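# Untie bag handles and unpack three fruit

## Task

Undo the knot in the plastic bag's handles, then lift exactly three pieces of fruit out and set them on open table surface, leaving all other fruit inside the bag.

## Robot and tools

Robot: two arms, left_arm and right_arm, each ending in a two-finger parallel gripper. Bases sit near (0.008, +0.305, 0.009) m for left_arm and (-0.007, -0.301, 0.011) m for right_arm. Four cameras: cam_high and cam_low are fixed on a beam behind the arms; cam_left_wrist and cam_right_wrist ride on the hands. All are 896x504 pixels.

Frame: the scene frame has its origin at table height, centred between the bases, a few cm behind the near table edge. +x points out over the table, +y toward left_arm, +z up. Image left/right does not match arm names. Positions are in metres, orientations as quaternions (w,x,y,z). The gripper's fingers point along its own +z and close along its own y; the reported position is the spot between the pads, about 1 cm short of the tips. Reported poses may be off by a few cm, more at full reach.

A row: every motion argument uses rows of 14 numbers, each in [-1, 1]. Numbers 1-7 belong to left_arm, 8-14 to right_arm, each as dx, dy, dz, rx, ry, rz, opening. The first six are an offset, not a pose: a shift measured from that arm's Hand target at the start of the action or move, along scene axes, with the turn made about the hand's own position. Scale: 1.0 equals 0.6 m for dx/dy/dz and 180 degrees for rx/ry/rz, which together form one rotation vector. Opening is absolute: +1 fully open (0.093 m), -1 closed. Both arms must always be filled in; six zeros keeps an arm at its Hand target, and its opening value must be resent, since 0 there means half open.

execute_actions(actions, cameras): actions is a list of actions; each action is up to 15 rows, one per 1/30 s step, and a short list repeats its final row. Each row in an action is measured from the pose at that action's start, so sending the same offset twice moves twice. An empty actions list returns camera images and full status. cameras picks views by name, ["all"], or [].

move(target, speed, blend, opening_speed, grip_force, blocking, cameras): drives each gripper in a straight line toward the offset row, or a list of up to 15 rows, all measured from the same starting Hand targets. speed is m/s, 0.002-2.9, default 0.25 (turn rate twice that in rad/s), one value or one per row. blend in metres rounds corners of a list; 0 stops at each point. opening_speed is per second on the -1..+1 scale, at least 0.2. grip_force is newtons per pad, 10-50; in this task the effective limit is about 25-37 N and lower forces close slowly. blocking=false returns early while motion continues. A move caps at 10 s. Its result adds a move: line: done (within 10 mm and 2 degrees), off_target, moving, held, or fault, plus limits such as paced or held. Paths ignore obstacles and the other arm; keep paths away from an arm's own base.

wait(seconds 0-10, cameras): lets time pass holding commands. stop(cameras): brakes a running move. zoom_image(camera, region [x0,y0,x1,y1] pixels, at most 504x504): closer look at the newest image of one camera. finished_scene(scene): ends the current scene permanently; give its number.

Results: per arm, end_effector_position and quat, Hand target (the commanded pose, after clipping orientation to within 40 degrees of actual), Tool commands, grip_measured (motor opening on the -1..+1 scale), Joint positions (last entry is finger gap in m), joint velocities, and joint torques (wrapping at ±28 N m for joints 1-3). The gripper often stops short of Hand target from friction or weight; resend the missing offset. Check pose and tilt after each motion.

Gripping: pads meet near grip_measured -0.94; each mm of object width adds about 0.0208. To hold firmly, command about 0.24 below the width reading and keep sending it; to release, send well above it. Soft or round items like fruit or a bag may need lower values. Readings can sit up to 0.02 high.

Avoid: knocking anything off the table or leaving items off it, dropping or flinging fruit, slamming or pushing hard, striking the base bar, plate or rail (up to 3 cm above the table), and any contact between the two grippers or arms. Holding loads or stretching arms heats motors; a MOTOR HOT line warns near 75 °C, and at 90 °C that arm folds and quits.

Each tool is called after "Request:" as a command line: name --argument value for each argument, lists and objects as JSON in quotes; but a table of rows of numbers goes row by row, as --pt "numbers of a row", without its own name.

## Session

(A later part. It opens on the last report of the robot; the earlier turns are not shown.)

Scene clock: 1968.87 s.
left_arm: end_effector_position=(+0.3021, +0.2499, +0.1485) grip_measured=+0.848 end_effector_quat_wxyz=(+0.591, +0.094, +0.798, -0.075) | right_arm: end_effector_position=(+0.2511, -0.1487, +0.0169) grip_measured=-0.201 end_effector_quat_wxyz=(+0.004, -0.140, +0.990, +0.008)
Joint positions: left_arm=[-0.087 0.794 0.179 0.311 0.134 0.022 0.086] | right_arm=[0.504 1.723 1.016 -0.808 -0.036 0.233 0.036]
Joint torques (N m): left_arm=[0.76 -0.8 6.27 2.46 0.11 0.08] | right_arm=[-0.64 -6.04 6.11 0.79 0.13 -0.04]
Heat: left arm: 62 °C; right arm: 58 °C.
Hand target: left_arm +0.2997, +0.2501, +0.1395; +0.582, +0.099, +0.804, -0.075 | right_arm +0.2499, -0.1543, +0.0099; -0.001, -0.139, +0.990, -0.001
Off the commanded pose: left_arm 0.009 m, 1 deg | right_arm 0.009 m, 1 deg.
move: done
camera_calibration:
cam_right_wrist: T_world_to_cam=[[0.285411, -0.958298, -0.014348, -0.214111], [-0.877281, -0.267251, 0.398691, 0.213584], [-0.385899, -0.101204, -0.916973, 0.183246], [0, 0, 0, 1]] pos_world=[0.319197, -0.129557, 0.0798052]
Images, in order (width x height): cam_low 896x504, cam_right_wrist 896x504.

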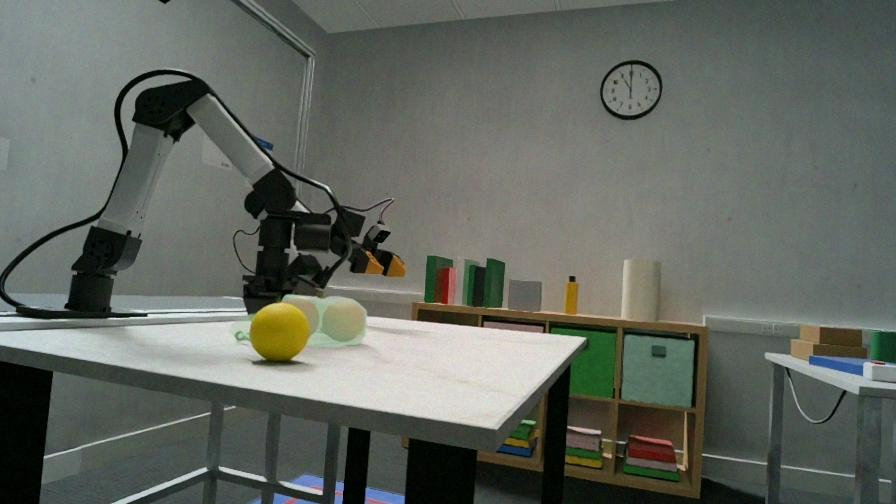

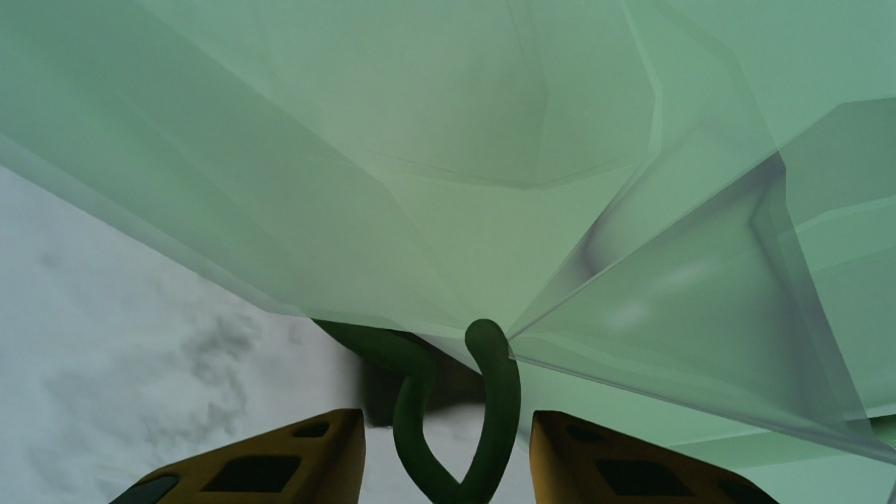

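Request:
move --pt "0 0 0 0 0 0 0.85 0 0 0 0 0 0 -1" --pt "0 0 0 0 0 0 0.85 0 0.03 0.2 0 0 0 -1" --pt "0 0 0 0 0 0 0.85 0.183 0.19 0.225 0 0 0 -1" --pt "0 0 0 0 0 0 0.85 0.30 0.208 0.2 0 0 0 -1" --speed 0.09 --blend '[0,0.03,0.03,0]' --cameras '["cam_right_wrist","cam_low","cam_high"]'

Request:
zoom_image --camera "cam_low" --region '[200, 250, 400, 370]'

Request:
zoom_image --camera "cam_high" --region '[370, 130, 510, 265]'

Scene clock: 1995.00 s.
left_arm: end_effector_position=(+0.3021, +0.2499, +0.1485) grip_measured=+0.848 end_effector_quat_wxyz=(+0.591, +0.094, +0.798, -0.075) | right_arm: end_effector_position=(+0.4267, -0.0248, +0.1310) grip_measured=-0.935 end_effector_quat_wxyz=(+0.072, -0.138, +0.987, +0.038)
Joint positions: left_arm=[-0.087 0.794 0.179 0.311 0.134 0.022 0.086] | right_arm=[0.542 2.49 2.687 -1.561 -0.034 0.277 0]
Joint torques (N m): left_arm=[0.79 -0.85 6.31 2.46 0.13 0.07] | right_arm=[-0.83 -11.6 11.18 0.74 0.09 -0.07]
Heat: left arm: 63 °C; right arm: 56 °C.
Hand target: left_arm +0.2997, +0.2501, +0.1395; +0.582, +0.099, +0.804, -0.075 | right_arm +0.4298, -0.0295, +0.1298; -0.001, -0.139, +0.990, -0.001
Off the commanded pose: left_arm 0.009 m, 1 deg | right_arm 0.006 m, 9 deg.
joint sent to its limit (right arm) — joint 4 (wrist pitch), lower limit. The joint targets are off in orientation, not in position.
move: off_target (right_arm)
camera_calibration:
cam_right_wrist: T_world_to_cam=[[0.28714, -0.956404, -0.0533047, -0.139356], [-0.919743, -0.290826, 0.263614, 0.390555], [-0.267624, -0.0266675, -0.963154, 0.325583], [0, 0, 0, 1]] pos_world=[0.486358, -0.0110146, 0.203203]
Images, in order (width x height): cam_high 896x504, cam_low 896x504, cam_right_wrist 896x504.

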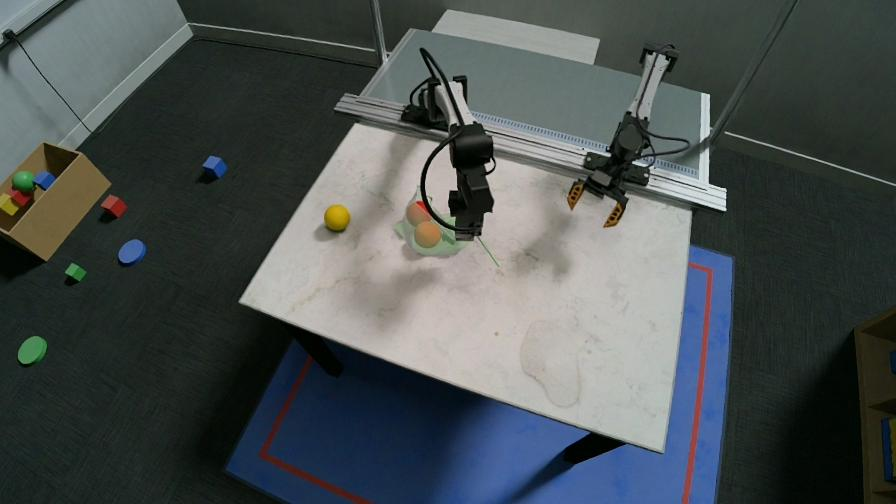

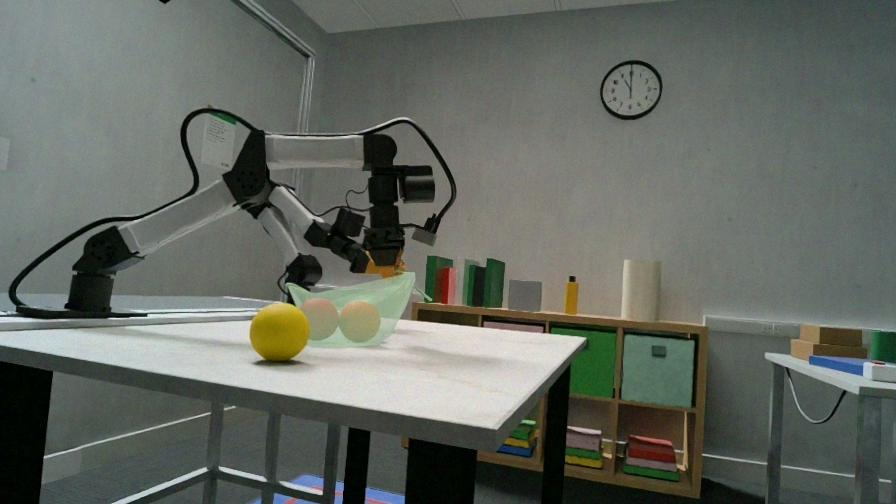

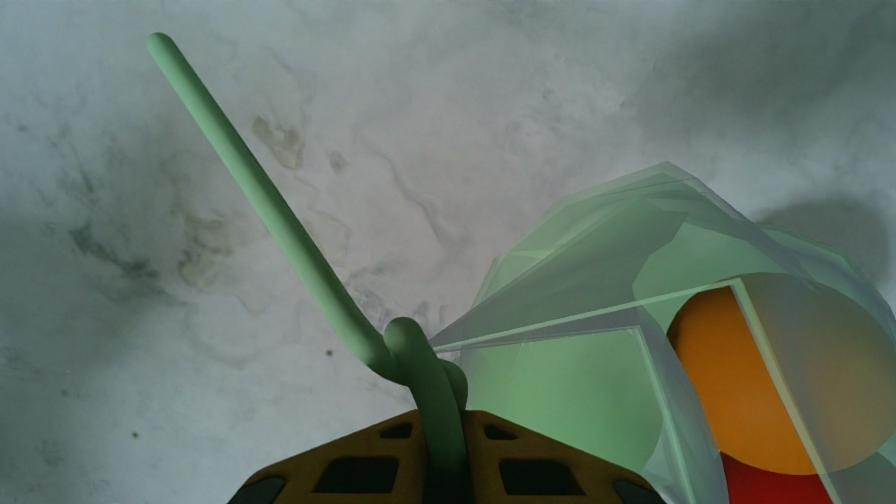

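Scaled by 2.520 from the camera's 896x504 image, which has a finer 1280x720 frame.

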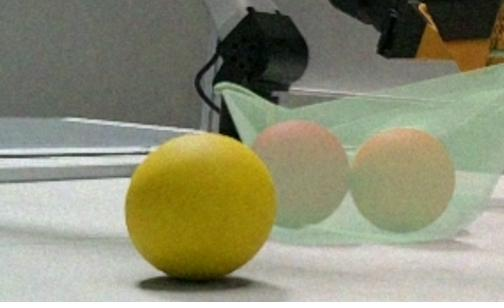

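Scaled by 3.600 from the camera's 896x504 image, which has a finer 1280x720 frame.

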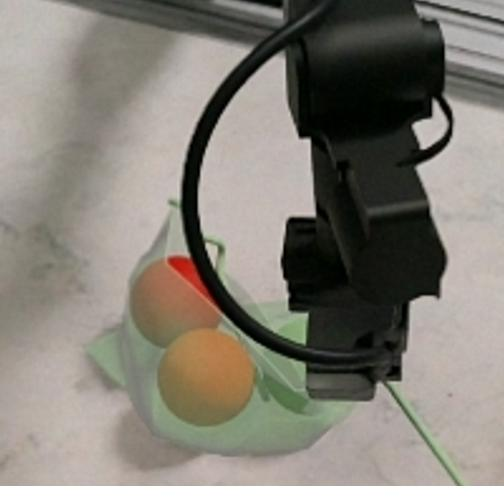

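Request:
move --target '[0,0,0,0,0,0,0.85,0.0,0.05,-0.15,0,0,0,-1]' --speed 0.09 --cameras '["cam_right_wrist","cam_low","cam_high"]'

Request:
zoom_image --camera "cam_high" --region '[370, 130, 510, 265]'

Scene clock: 2005.47 s.
left_arm: end_effector_position=(+0.3021, +0.2499, +0.1485) grip_measured=+0.848 end_effector_quat_wxyz=(+0.591, +0.094, +0.798, -0.075) | right_arm: end_effector_position=(+0.4267, -0.0003, +0.0404) grip_measured=-0.935 end_effector_quat_wxyz=(+0.019, -0.142, +0.990, +0.016)
Joint positions: left_arm=[-0.087 0.794 0.179 0.311 0.134 0.022 0.086] | right_arm=[0.586 2.749 2.834 -1.561 -0.034 0.311 0]
Joint torques (N m): left_arm=[0.77 -0.72 6.23 2.48 0.14 0.08] | right_arm=[0.05 -12.96 11.43 0.67 0.2 0.06]
Heat: left arm: 63 °C; right arm: 56 °C.
Hand target: left_arm +0.2997, +0.2501, +0.1395; +0.582, +0.099, +0.804, -0.075 | right_arm +0.4299, +0.0004, +0.0399; -0.001, -0.139, +0.990, -0.001
Off the commanded pose: left_arm 0.009 m, 1 deg | right_arm 0.003 m, 3 deg.
elbow stopped short (right arm): the move would have taken joint 3 (elbow) straighter than the controller allows.
move: off_target (right_arm)
camera_calibration:
cam_right_wrist: T_world_to_cam=[[0.290283, -0.956576, -0.0264372, -0.123225], [-0.886486, -0.279212, 0.369029, 0.403025], [-0.360386, -0.0836866, -0.929042, 0.277107], [0, 0, 0, 1]] pos_world=[0.492911, 0.017846, 0.105458]
Images, in order (width x height): cam_high 896x504, cam_low 896x504, cam_right_wrist 896x504.

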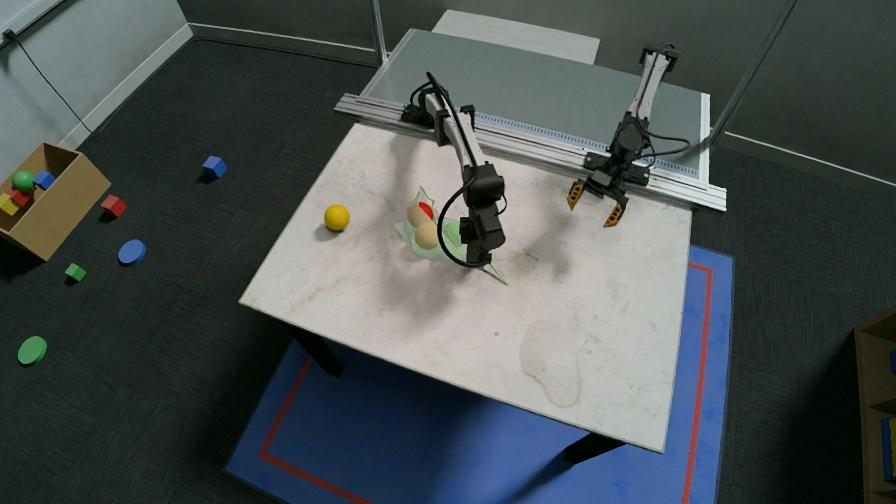

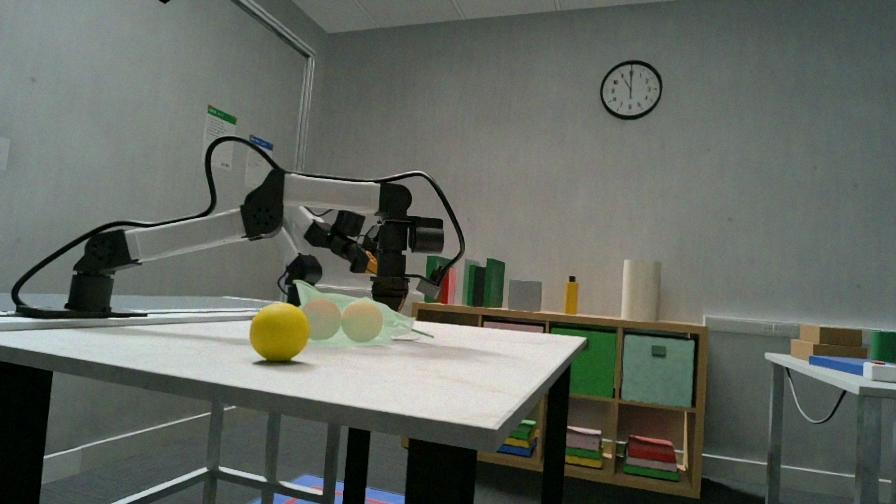

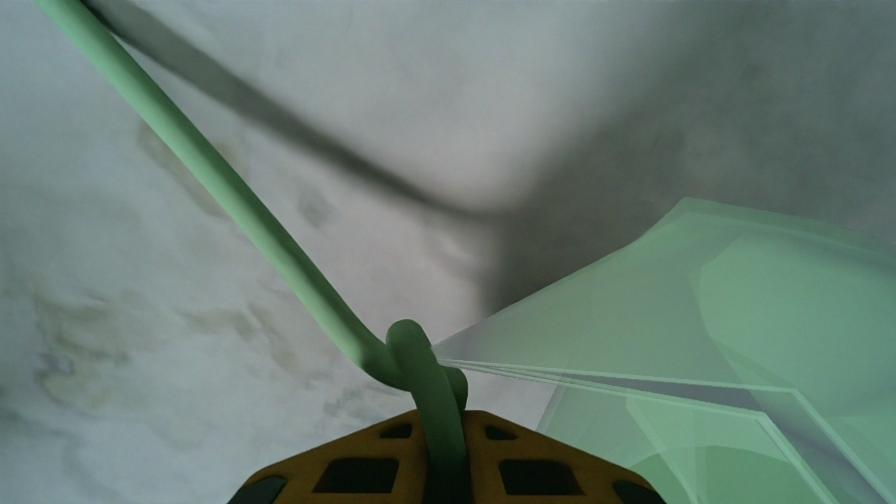

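Scaled by 3.600 from the camera's 896x504 image, which has a finer 1280x720 frame.

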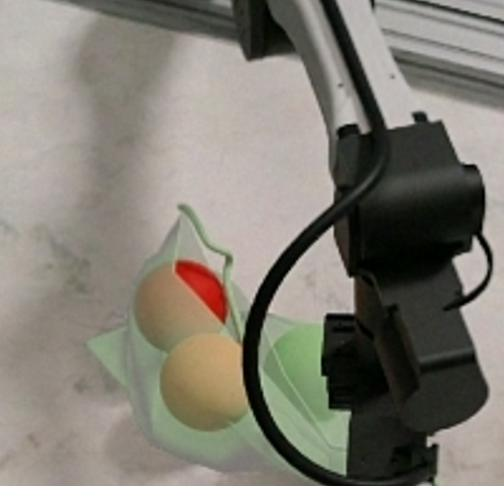

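Request:
move --pt "0 0 0 0 0 0 0.85 0 0 0.15 0 0 0 -1" --pt "0 0 0 0 0 0 0.85 -0.12 -0.05 0.17 0 0 0 -1" --pt "0 0 0 0 0 0 0.85 -0.26 -0.10 0.12 0 0 0 -1" --pt "0 0 0 0 0 0 0.85 -0.27 -0.10 -0.02 0 0 0 -1" --speed 0.1 --blend '[0.03,0.03,0.02,0]' --cameras '["cam_right_wrist","cam_low","cam_high"]'

Request:
zoom_image --camera "cam_high" --region '[370, 130, 510, 265]'

Scene clock: 2051.83 s.
left_arm: end_effector_position=(+0.3021, +0.2499, +0.1485) grip_measured=+0.848 end_effector_quat_wxyz=(+0.591, +0.094, +0.798, -0.075) | right_arm: end_effector_position=(+0.2702, -0.0569, +0.0350) grip_measured=-0.935 end_effector_quat_wxyz=(+0.002, -0.140, +0.990, +0.009)
Joint positions: left_arm=[-0.087 0.794 0.179 0.311 0.134 0.022 0.086] | right_arm=[0.7 1.93 1.38 -0.96 -0.029 0.427 0]
Joint torques (N m): left_arm=[0.72 -0.8 6.2 2.46 0.14 0.09] | right_arm=[0.21 -8.5 6.5 0.74 0.18 0.11]
Heat: left arm: 63 °C; right arm: 58 °C.
Hand target: left_arm +0.2997, +0.2501, +0.1395; +0.582, +0.099, +0.804, -0.075 | right_arm +0.2679, -0.0595, +0.0279; -0.001, -0.139, +0.990, -0.001
Off the commanded pose: left_arm 0.009 m, 1 deg | right_arm 0.008 m, 1 deg.
elbow stopped short (right arm): the move would have taken joint 3 (elbow) straighter than the controller allows.
move: done
camera_calibration:
cam_right_wrist: T_world_to_cam=[[0.286981, -0.957778, -0.0173883, -0.131542], [-0.874867, -0.269446, 0.4025, 0.246792], [-0.390191, -0.100298, -0.915255, 0.217679], [0, 0, 0, 1]] pos_world=[0.338596, -0.0376584, 0.0976106]
Images, in order (width x height): cam_high 896x504, cam_low 896x504, cam_right_wrist 896x504.

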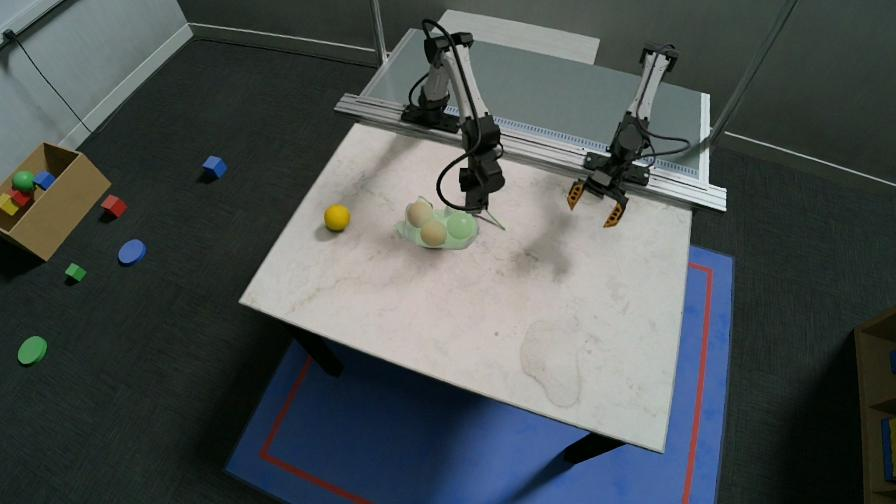

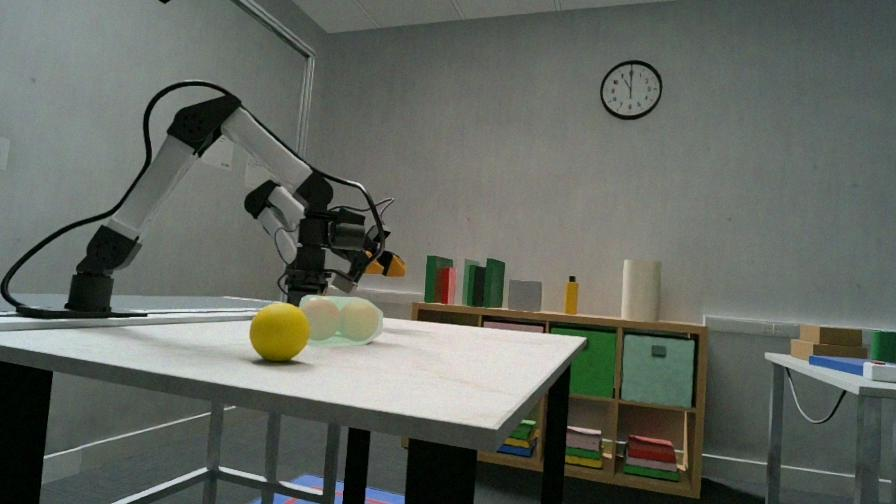

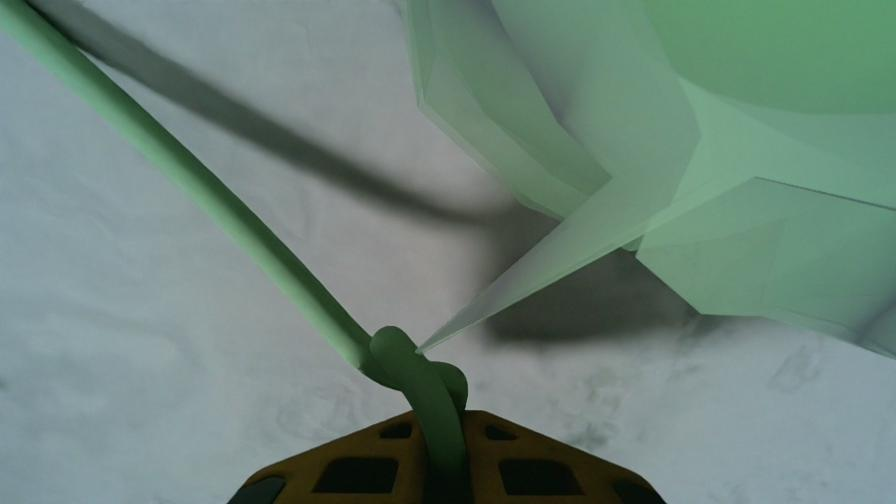

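Scaled by 3.600 from the camera's 896x504 image, which has a finer 1280x720 frame.

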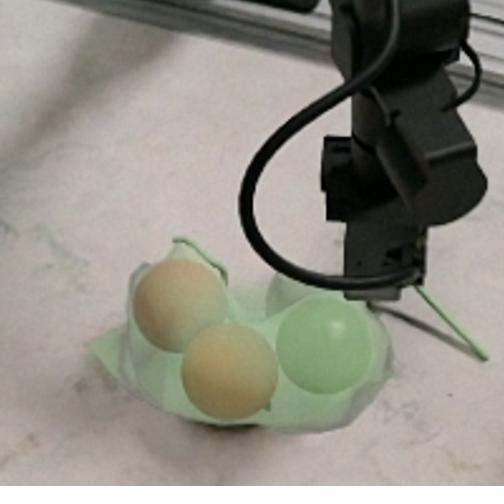

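Request:
move --pt "0 0 0 0 0 0 0.85 0.02 0.02 0.13 0 0 0 -1" --pt "0 0 0 0 0 0 0.85 0.20 0.09 0.13 0 0 0 -1" --pt "0 0 0 0 0 0 0.85 0.21 0.095 -0.01 0 0 0 -1" --pt "0 0 0 0 0 0 0.85 0.21 0.095 -0.01 0 0 0 -0.4" --pt "0 0 0 0 0 0 0.85 0.21 0.095 0.15 0 0 0 -0.4" --speed 0.12 --blend '[0.03,0.02,0,0,0]' --cameras '["cam_right_wrist","cam_low","cam_high"]'

Request:
zoom_image --camera "cam_high" --region '[370, 130, 510, 265]'

Scene clock: 2116.63 s.
left_arm: end_effector_position=(+0.3021, +0.2499, +0.1485) grip_measured=+0.848 end_effector_quat_wxyz=(+0.591, +0.094, +0.798, -0.075) | right_arm: end_effector_position=(+0.3917, +0.0043, +0.0923) grip_measured=-0.401 end_effector_quat_wxyz=(+0.019, -0.140, +0.990, +0.016)
Joint positions: left_arm=[-0.087 0.794 0.179 0.311 0.134 0.022 0.086] | right_arm=[0.633 2.525 2.607 -1.557 -0.029 0.361 0.026]
Joint torques (N m): left_arm=[0.8 -0.8 6.27 2.45 0.14 0.06] | right_arm=[-1.06 -18.07 9.35 0.45 0.12 -0.07]
Heat: left arm: 63 °C; right arm: 54 °C.
Hand target: left_arm +0.2997, +0.2501, +0.1395; +0.582, +0.099, +0.804, -0.075 | right_arm +0.3940, -0.0027, +0.1178; -0.001, -0.139, +0.990, -0.001
Off the commanded pose: left_arm 0.009 m, 1 deg | right_arm 0.027 m, 3 deg.
joint sent to its limit (right arm) — joint 4 (wrist pitch), lower limit. The joint targets are off in orientation, not in position.
move: off_target (right_arm)
camera_calibration:
cam_right_wrist: T_world_to_cam=[[0.286842, -0.957614, -0.0264028, -0.105914], [-0.887533, -0.276021, 0.368914, 0.354588], [-0.360565, -0.0823866, -0.929088, 0.313175], [0, 0, 0, 1]] pos_world=[0.458009, 0.0222507, 0.157358]
Images, in order (width x height): cam_high 896x504, cam_low 896x504, cam_right_wrist 896x504.

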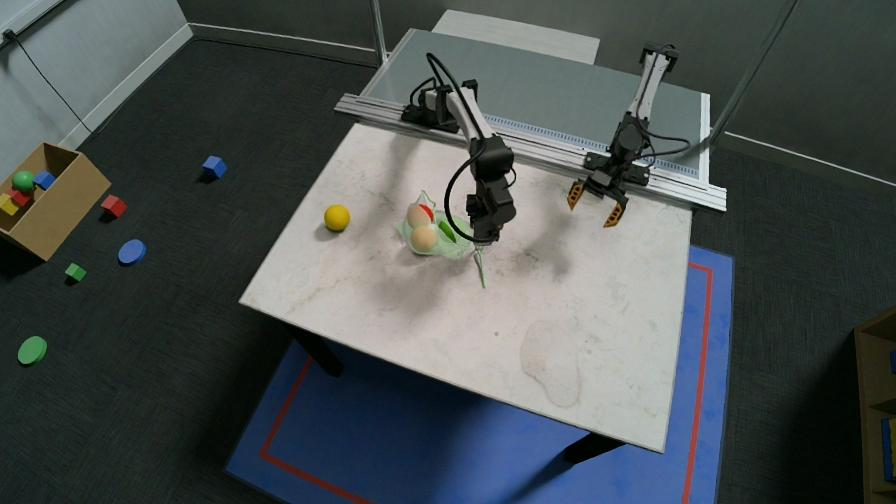

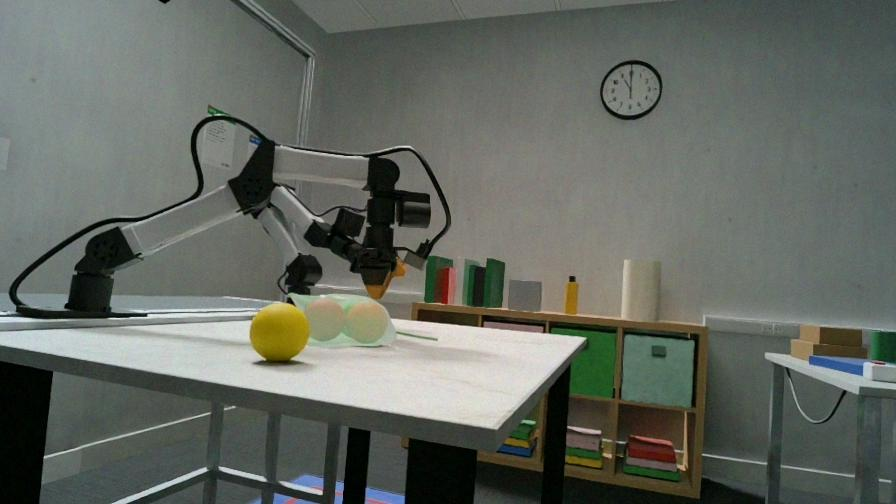

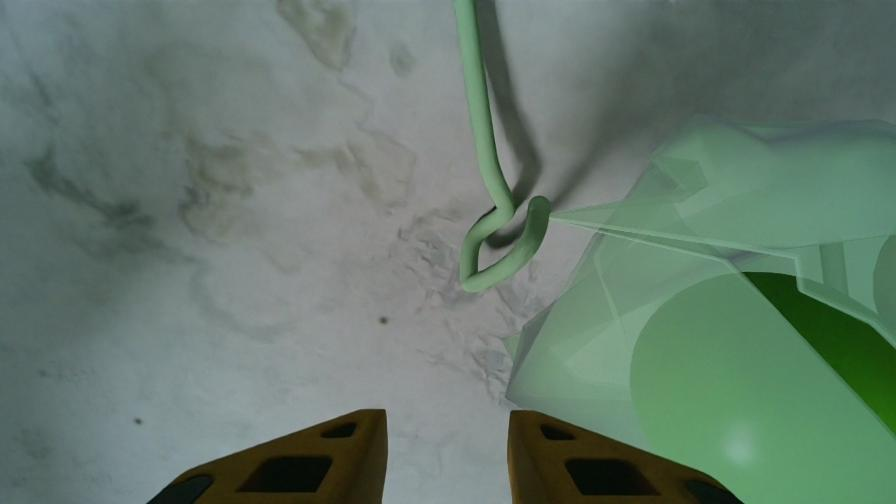

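Scaled by 3.600 from the camera's 896x504 image, which has a finer 1280x720 frame.

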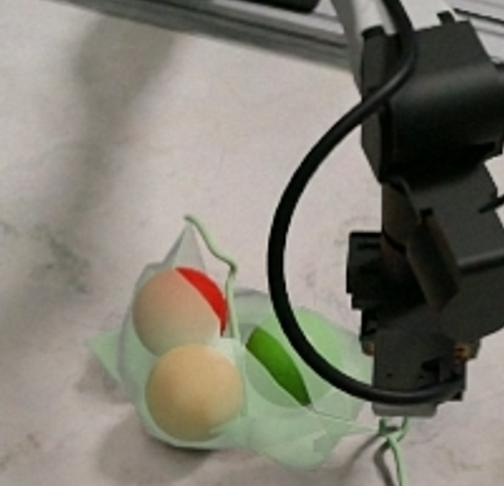

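Request:
move --target '[0,0,0,0,0,0,0.85,-0.15,-0.24,0.18,0,0,0,-0.4]' --speed 0.2 --cameras '["cam_right_wrist"]'

Request:
zoom_image --camera "cam_right_wrist" --region '[250, 0, 750, 350]'

Scene clock: 2130.57 s.
left_arm: end_effector_position=(+0.3021, +0.2499, +0.1485) grip_measured=+0.848 end_effector_quat_wxyz=(+0.591, +0.094, +0.798, -0.075) | right_arm: end_effector_position=(+0.3104, -0.1413, +0.2221) grip_measured=-0.401 end_effector_quat_wxyz=(+0.050, -0.137, +0.989, +0.016)
Joint positions: left_arm=[-0.087 0.794 0.179 0.311 0.134 0.022 0.086] | right_arm=[0.427 1.786 1.929 -1.567 -0.03 0.163 0.026]
Joint torques (N m): left_arm=[0.8 -0.7 6.24 2.46 0.13 0.08] | right_arm=[-0.64 -10.17 6.46 0.7 0.04 -0.1]
Heat: left arm: 63 °C; right arm: 55 °C.
Hand target: left_arm +0.2997, +0.2501, +0.1395; +0.582, +0.099, +0.804, -0.075 | right_arm +0.3040, -0.1467, +0.2259; -0.001, -0.139, +0.990, -0.001
Off the commanded pose: left_arm 0.009 m, 1 deg | right_arm 0.009 m, 6 deg.
joint sent to its limit (right arm) — joint 4 (wrist pitch), lower limit. The joint targets are off in orientation, not in position.
move: off_target (right_arm)
camera_calibration:
cam_right_wrist: T_world_to_cam=[[0.281925, -0.959269, -0.0179176, -0.219233], [-0.910123, -0.273298, 0.311424, 0.214516], [-0.303636, -0.071491, -0.950102, 0.381021], [0, 0, 0, 1]] pos_world=[0.372735, -0.124436, 0.291275]
Images, in order (width x height): cam_right_wrist 896x504.

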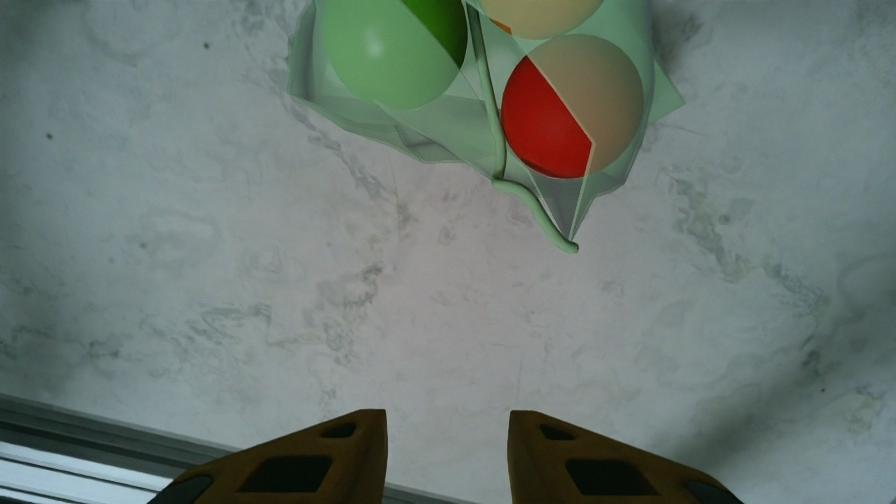

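Scaled by 1.008 from the camera's 896x504 image, which has a finer 1280x720 frame.

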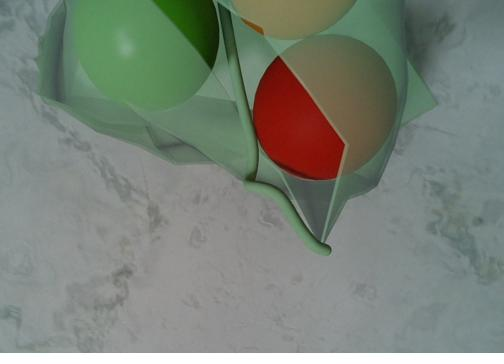

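Request:
move --target '[0,0,0,0,0,0,0.85,0.025,-0.1,-0.15,0,0,0.267,-0.2]' --speed 0.15 --cameras '["cam_right_wrist","cam_low"]'

Request:
zoom_image --camera "cam_low" --region '[200, 250, 450, 370]'

Scene clock: 2157.00 s.
left_arm: end_effector_position=(+0.3021, +0.2499, +0.1485) grip_measured=+0.848 end_effector_quat_wxyz=(+0.591, +0.094, +0.798, -0.075) | right_arm: end_effector_position=(+0.3192, -0.2028, +0.1363) grip_measured=-0.201 end_effector_quat_wxyz=(-0.004, -0.531, +0.848, +0.000)
Joint positions: left_arm=[-0.087 0.794 0.179 0.311 0.134 0.022 0.086] | right_arm=[0.255 1.786 1.581 -1.336 -0.033 -0.855 0.036]
Joint torques (N m): left_arm=[0.77 -0.79 6.27 2.46 0.14 0.08] | right_arm=[-0.98 -9.44 6.63 0.69 -0.05 -0.07]
Heat: left arm: 64 °C; right arm: 53 °C.
Hand target: left_arm +0.2997, +0.2501, +0.1395; +0.582, +0.099, +0.804, -0.075 | right_arm +0.3190, -0.2066, +0.1359; +0.000, -0.530, +0.848, -0.001
Off the commanded pose: left_arm 0.009 m, 1 deg | right_arm 0.004 m, 0 deg.
move: done
camera_calibration:
cam_right_wrist: T_world_to_cam=[[0.903588, -0.428376, -0.00475764, -0.374804], [-0.388228, -0.823495, 0.413684, -0.0596732], [-0.18113, -0.371953, -0.910408, 0.192361], [0, 0, 0, 1]] pos_world=[0.350344, -0.138148, 0.19803]
Images, in order (width x height): cam_low 896x504, cam_right_wrist 896x504.

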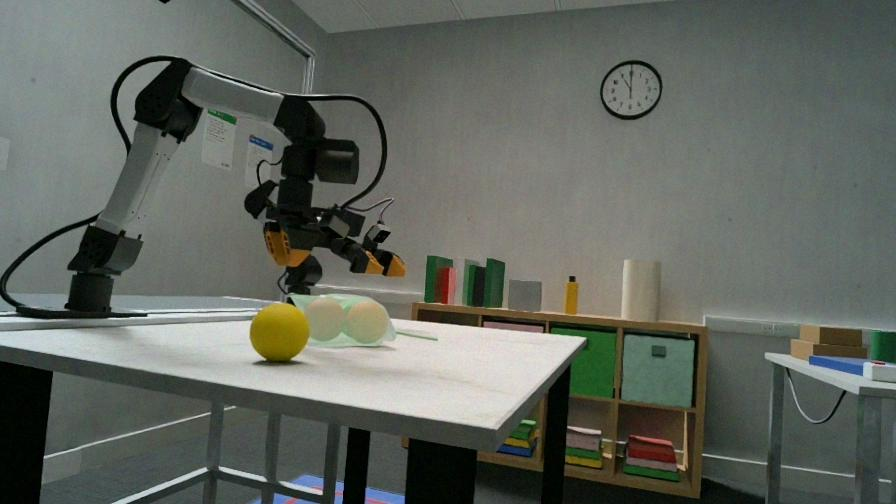

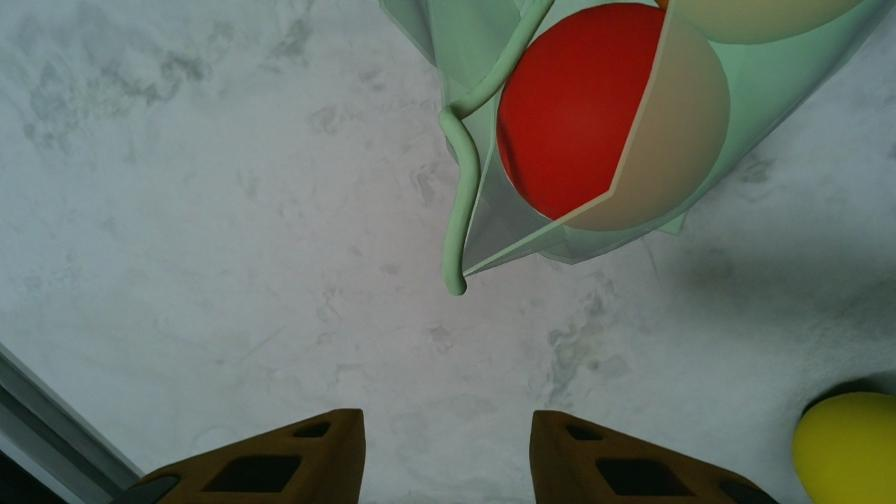

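Scaled by 2.016 from the camera's 896x504 image, which has a finer 1280x720 frame.

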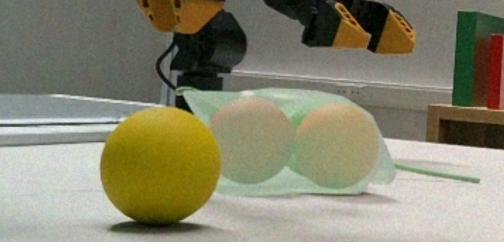

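Request:
move --target '[0,0,0,0,0,0,0.85,0.0113,0.012,-0.135,0,0,0,-0.2]' --speed 0.08 --cameras '["cam_right_wrist","cam_low"]'

Request:
zoom_image --camera "cam_low" --region '[200, 250, 450, 370]'

Scene clock: 2174.00 s.
left_arm: end_effector_position=(+0.3021, +0.2499, +0.1485) grip_measured=+0.848 end_effector_quat_wxyz=(+0.591, +0.094, +0.798, -0.075) | right_arm: end_effector_position=(+0.3280, -0.1997, +0.0624) grip_measured=-0.201 end_effector_quat_wxyz=(+0.006, -0.532, +0.847, -0.003)
Joint positions: left_arm=[-0.087 0.794 0.179 0.311 0.134 0.022 0.086] | right_arm=[0.264 1.842 1.356 -1.034 -0.033 -0.848 0.036]
Joint torques (N m): left_arm=[0.75 -0.79 6.24 2.47 0.14 0.07] | right_arm=[0.1 -7.58 6.72 0.74 -0.04 0.07]
Heat: left arm: 64 °C; right arm: 53 °C.
Hand target: left_arm +0.2997, +0.2501, +0.1395; +0.582, +0.099, +0.804, -0.075 | right_arm +0.3258, -0.1994, +0.0549; +0.000, -0.530, +0.848, -0.001
Off the commanded pose: left_arm 0.009 m, 1 deg | right_arm 0.008 m, 1 deg.
move: done
camera_calibration:
cam_right_wrist: T_world_to_cam=[[0.904814, -0.425657, 0.0113088, -0.38264], [-0.394109, -0.827108, 0.400712, -0.0211656], [-0.161212, -0.367027, -0.916134, 0.122694], [0, 0, 0, 1]] pos_world=[0.357656, -0.135348, 0.125213]
Images, in order (width x height): cam_low 896x504, cam_right_wrist 896x504.

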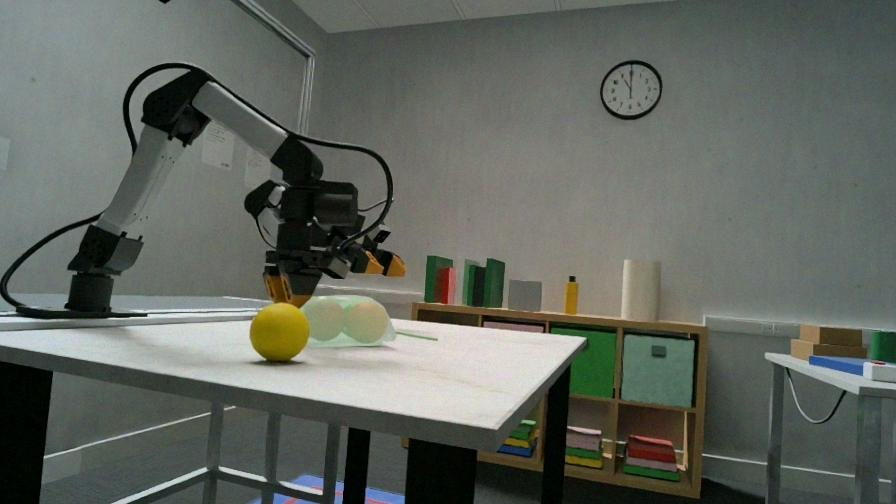

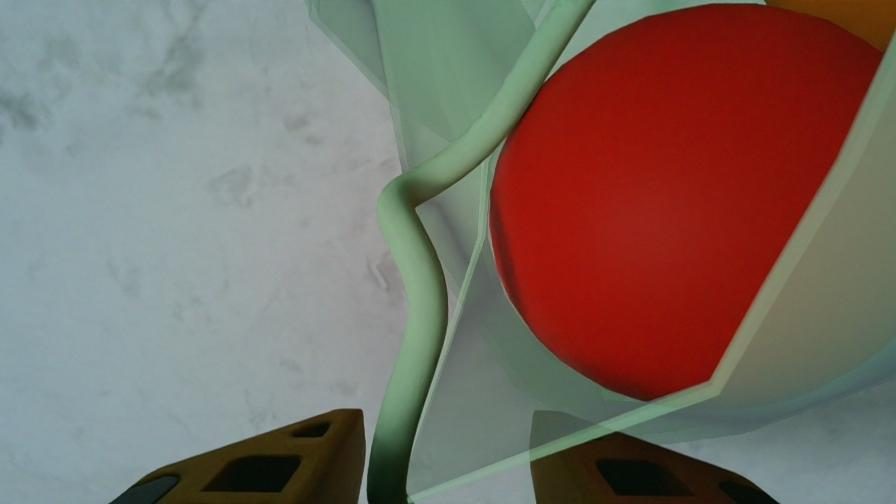

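Scaled by 2.016 from the camera's 896x504 image, which has a finer 1280x720 frame.

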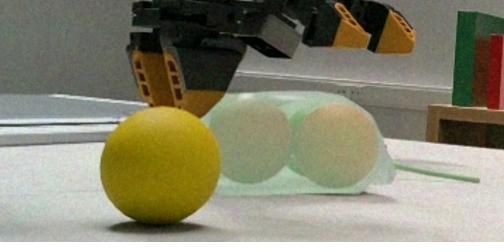

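Request:
move --target '[0,0,0,0,0,0,0.85,0.005,0.037,0.05,0,0,0,-0.2]' --speed 0.06 --cameras '["cam_right_wrist","cam_low"]'

Request:
zoom_image --camera "cam_low" --region '[200, 250, 450, 370]'

Scene clock: 2205.90 s.
left_arm: end_effector_position=(+0.3021, +0.2499, +0.1485) grip_measured=+0.848 end_effector_quat_wxyz=(+0.591, +0.094, +0.798, -0.075) | right_arm: end_effector_position=(+0.3272, -0.1782, +0.0839) grip_measured=-0.201 end_effector_quat_wxyz=(+0.007, -0.533, +0.846, -0.001)
Joint positions: left_arm=[-0.087 0.794 0.179 0.311 0.134 0.022 0.086] | right_arm=[0.322 1.842 1.446 -1.122 -0.033 -0.792 0.036]
Joint torques (N m): left_arm=[0.73 -0.76 6.26 2.47 0.13 0.07] | right_arm=[0.05 -7.13 10.97 0.36 0 0.09]
Heat: left arm: 64 °C; right arm: 53 °C.
Hand target: left_arm +0.2997, +0.2501, +0.1395; +0.582, +0.099, +0.804, -0.075 | right_arm +0.3287, -0.1772, +0.0848; -0.001, -0.530, +0.848, -0.001
Off the commanded pose: left_arm 0.009 m, 1 deg | right_arm 0.002 m, 1 deg.
move: done
camera_calibration:
cam_right_wrist: T_world_to_cam=[[0.90548, -0.42428, 0.00956766, -0.372878], [-0.392615, -0.828917, 0.398433, -0.0128383], [-0.161117, -0.36453, -0.917147, 0.150604], [0, 0, 0, 1]] pos_world=[0.356858, -0.113947, 0.146809]
Images, in order (width x height): cam_low 896x504, cam_right_wrist 896x504.

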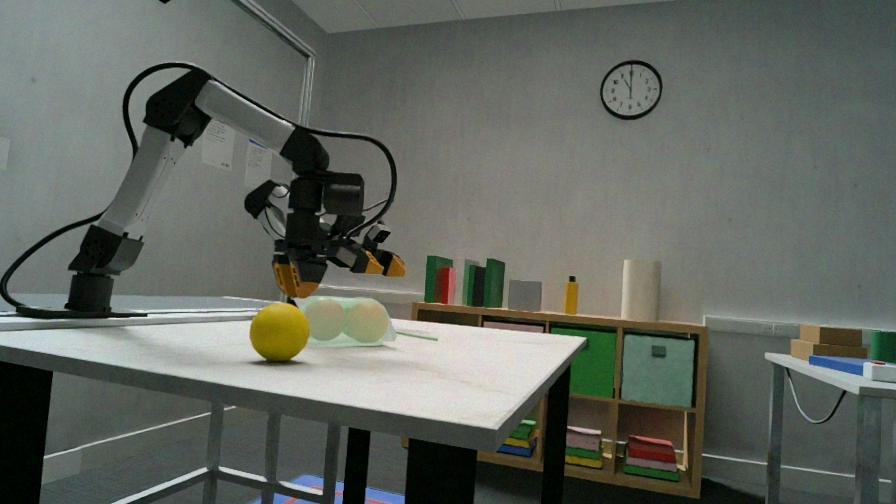

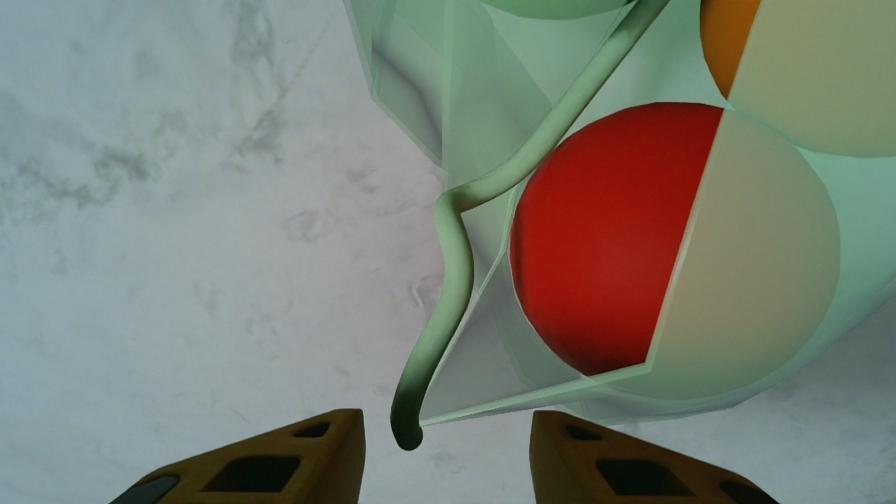

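Scaled by 2.016 from the camera's 896x504 image, which has a finer 1280x720 frame.

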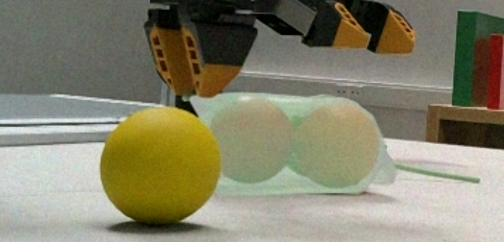

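Request:
move --target '[0,0,0,0,0,0,0.85,-0.005,0.015,-0.027,0,0,0,-0.25]' --speed 0.05 --cameras '["cam_right_wrist","cam_low"]'

Request:
zoom_image --camera "cam_low" --region '[250, 250, 350, 330]'

Scene clock: 2215.20 s.
left_arm: end_effector_position=(+0.3021, +0.2499, +0.1485) grip_measured=+0.848 end_effector_quat_wxyz=(+0.591, +0.094, +0.798, -0.075) | right_arm: end_effector_position=(+0.3282, -0.1675, +0.0781) grip_measured=-0.249 end_effector_quat_wxyz=(+0.009, -0.532, +0.846, -0.001)
Joint positions: left_arm=[-0.087 0.794 0.179 0.311 0.134 0.022 0.086] | right_arm=[0.349 1.859 1.446 -1.1 -0.033 -0.764 0.033]
Joint torques (N m): left_arm=[0.75 -0.7 6.22 2.46 0.14 0.08] | right_arm=[0.08 -7.49 6.53 0.76 0 0.14]
Heat: left arm: 64 °C; right arm: 54 °C.
Hand target: left_arm +0.2997, +0.2501, +0.1395; +0.582, +0.099, +0.804, -0.075 | right_arm +0.3257, -0.1683, +0.0686; -0.001, -0.530, +0.848, -0.001
Off the commanded pose: left_arm 0.009 m, 1 deg | right_arm 0.010 m, 1 deg.
move: done
camera_calibration:
cam_right_wrist: T_world_to_cam=[[0.905174, -0.424875, 0.011849, -0.369369], [-0.3947, -0.829891, 0.394326, -0.000399969], [-0.157706, -0.361611, -0.918894, 0.14884], [0, 0, 0, 1]] pos_world=[0.357659, -0.103446, 0.141303]
Images, in order (width x height): cam_low 896x504, cam_right_wrist 896x504.

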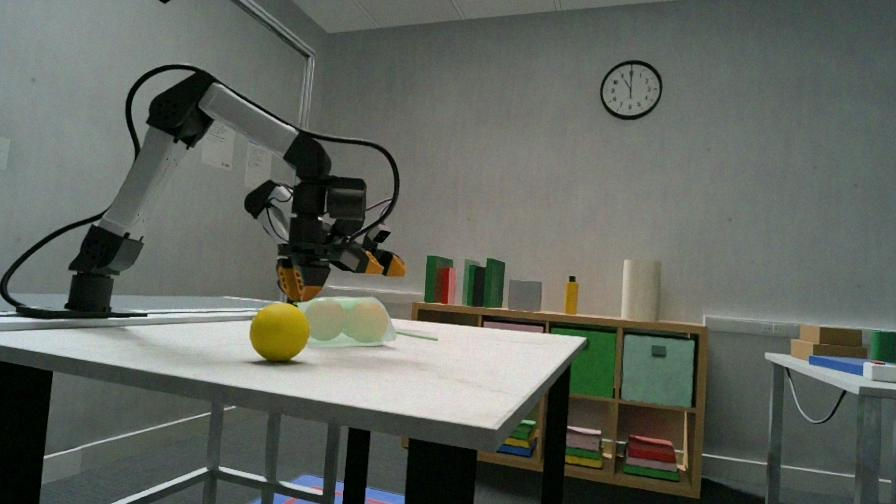

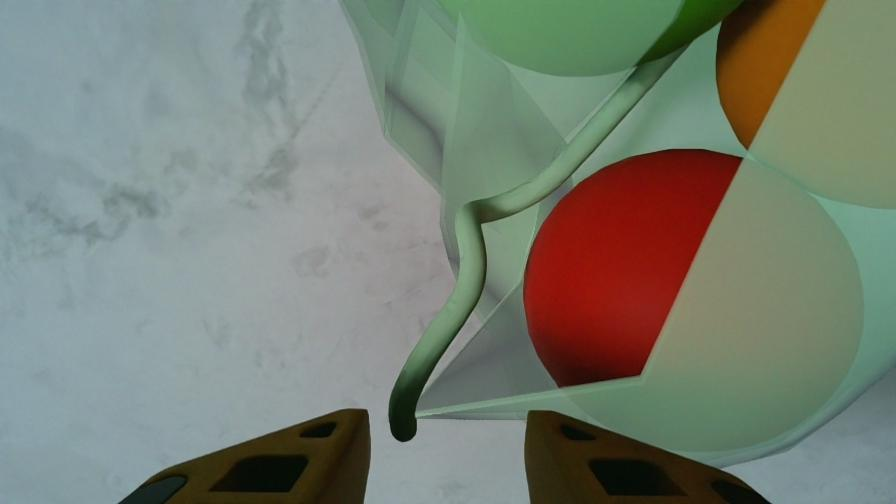

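Scaled by 5.040 from the camera's 896x504 image, which has a finer 1280x720 frame.

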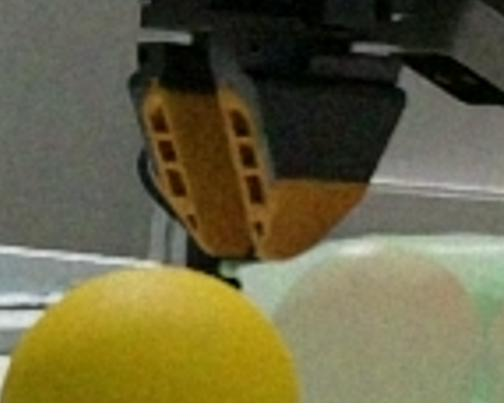

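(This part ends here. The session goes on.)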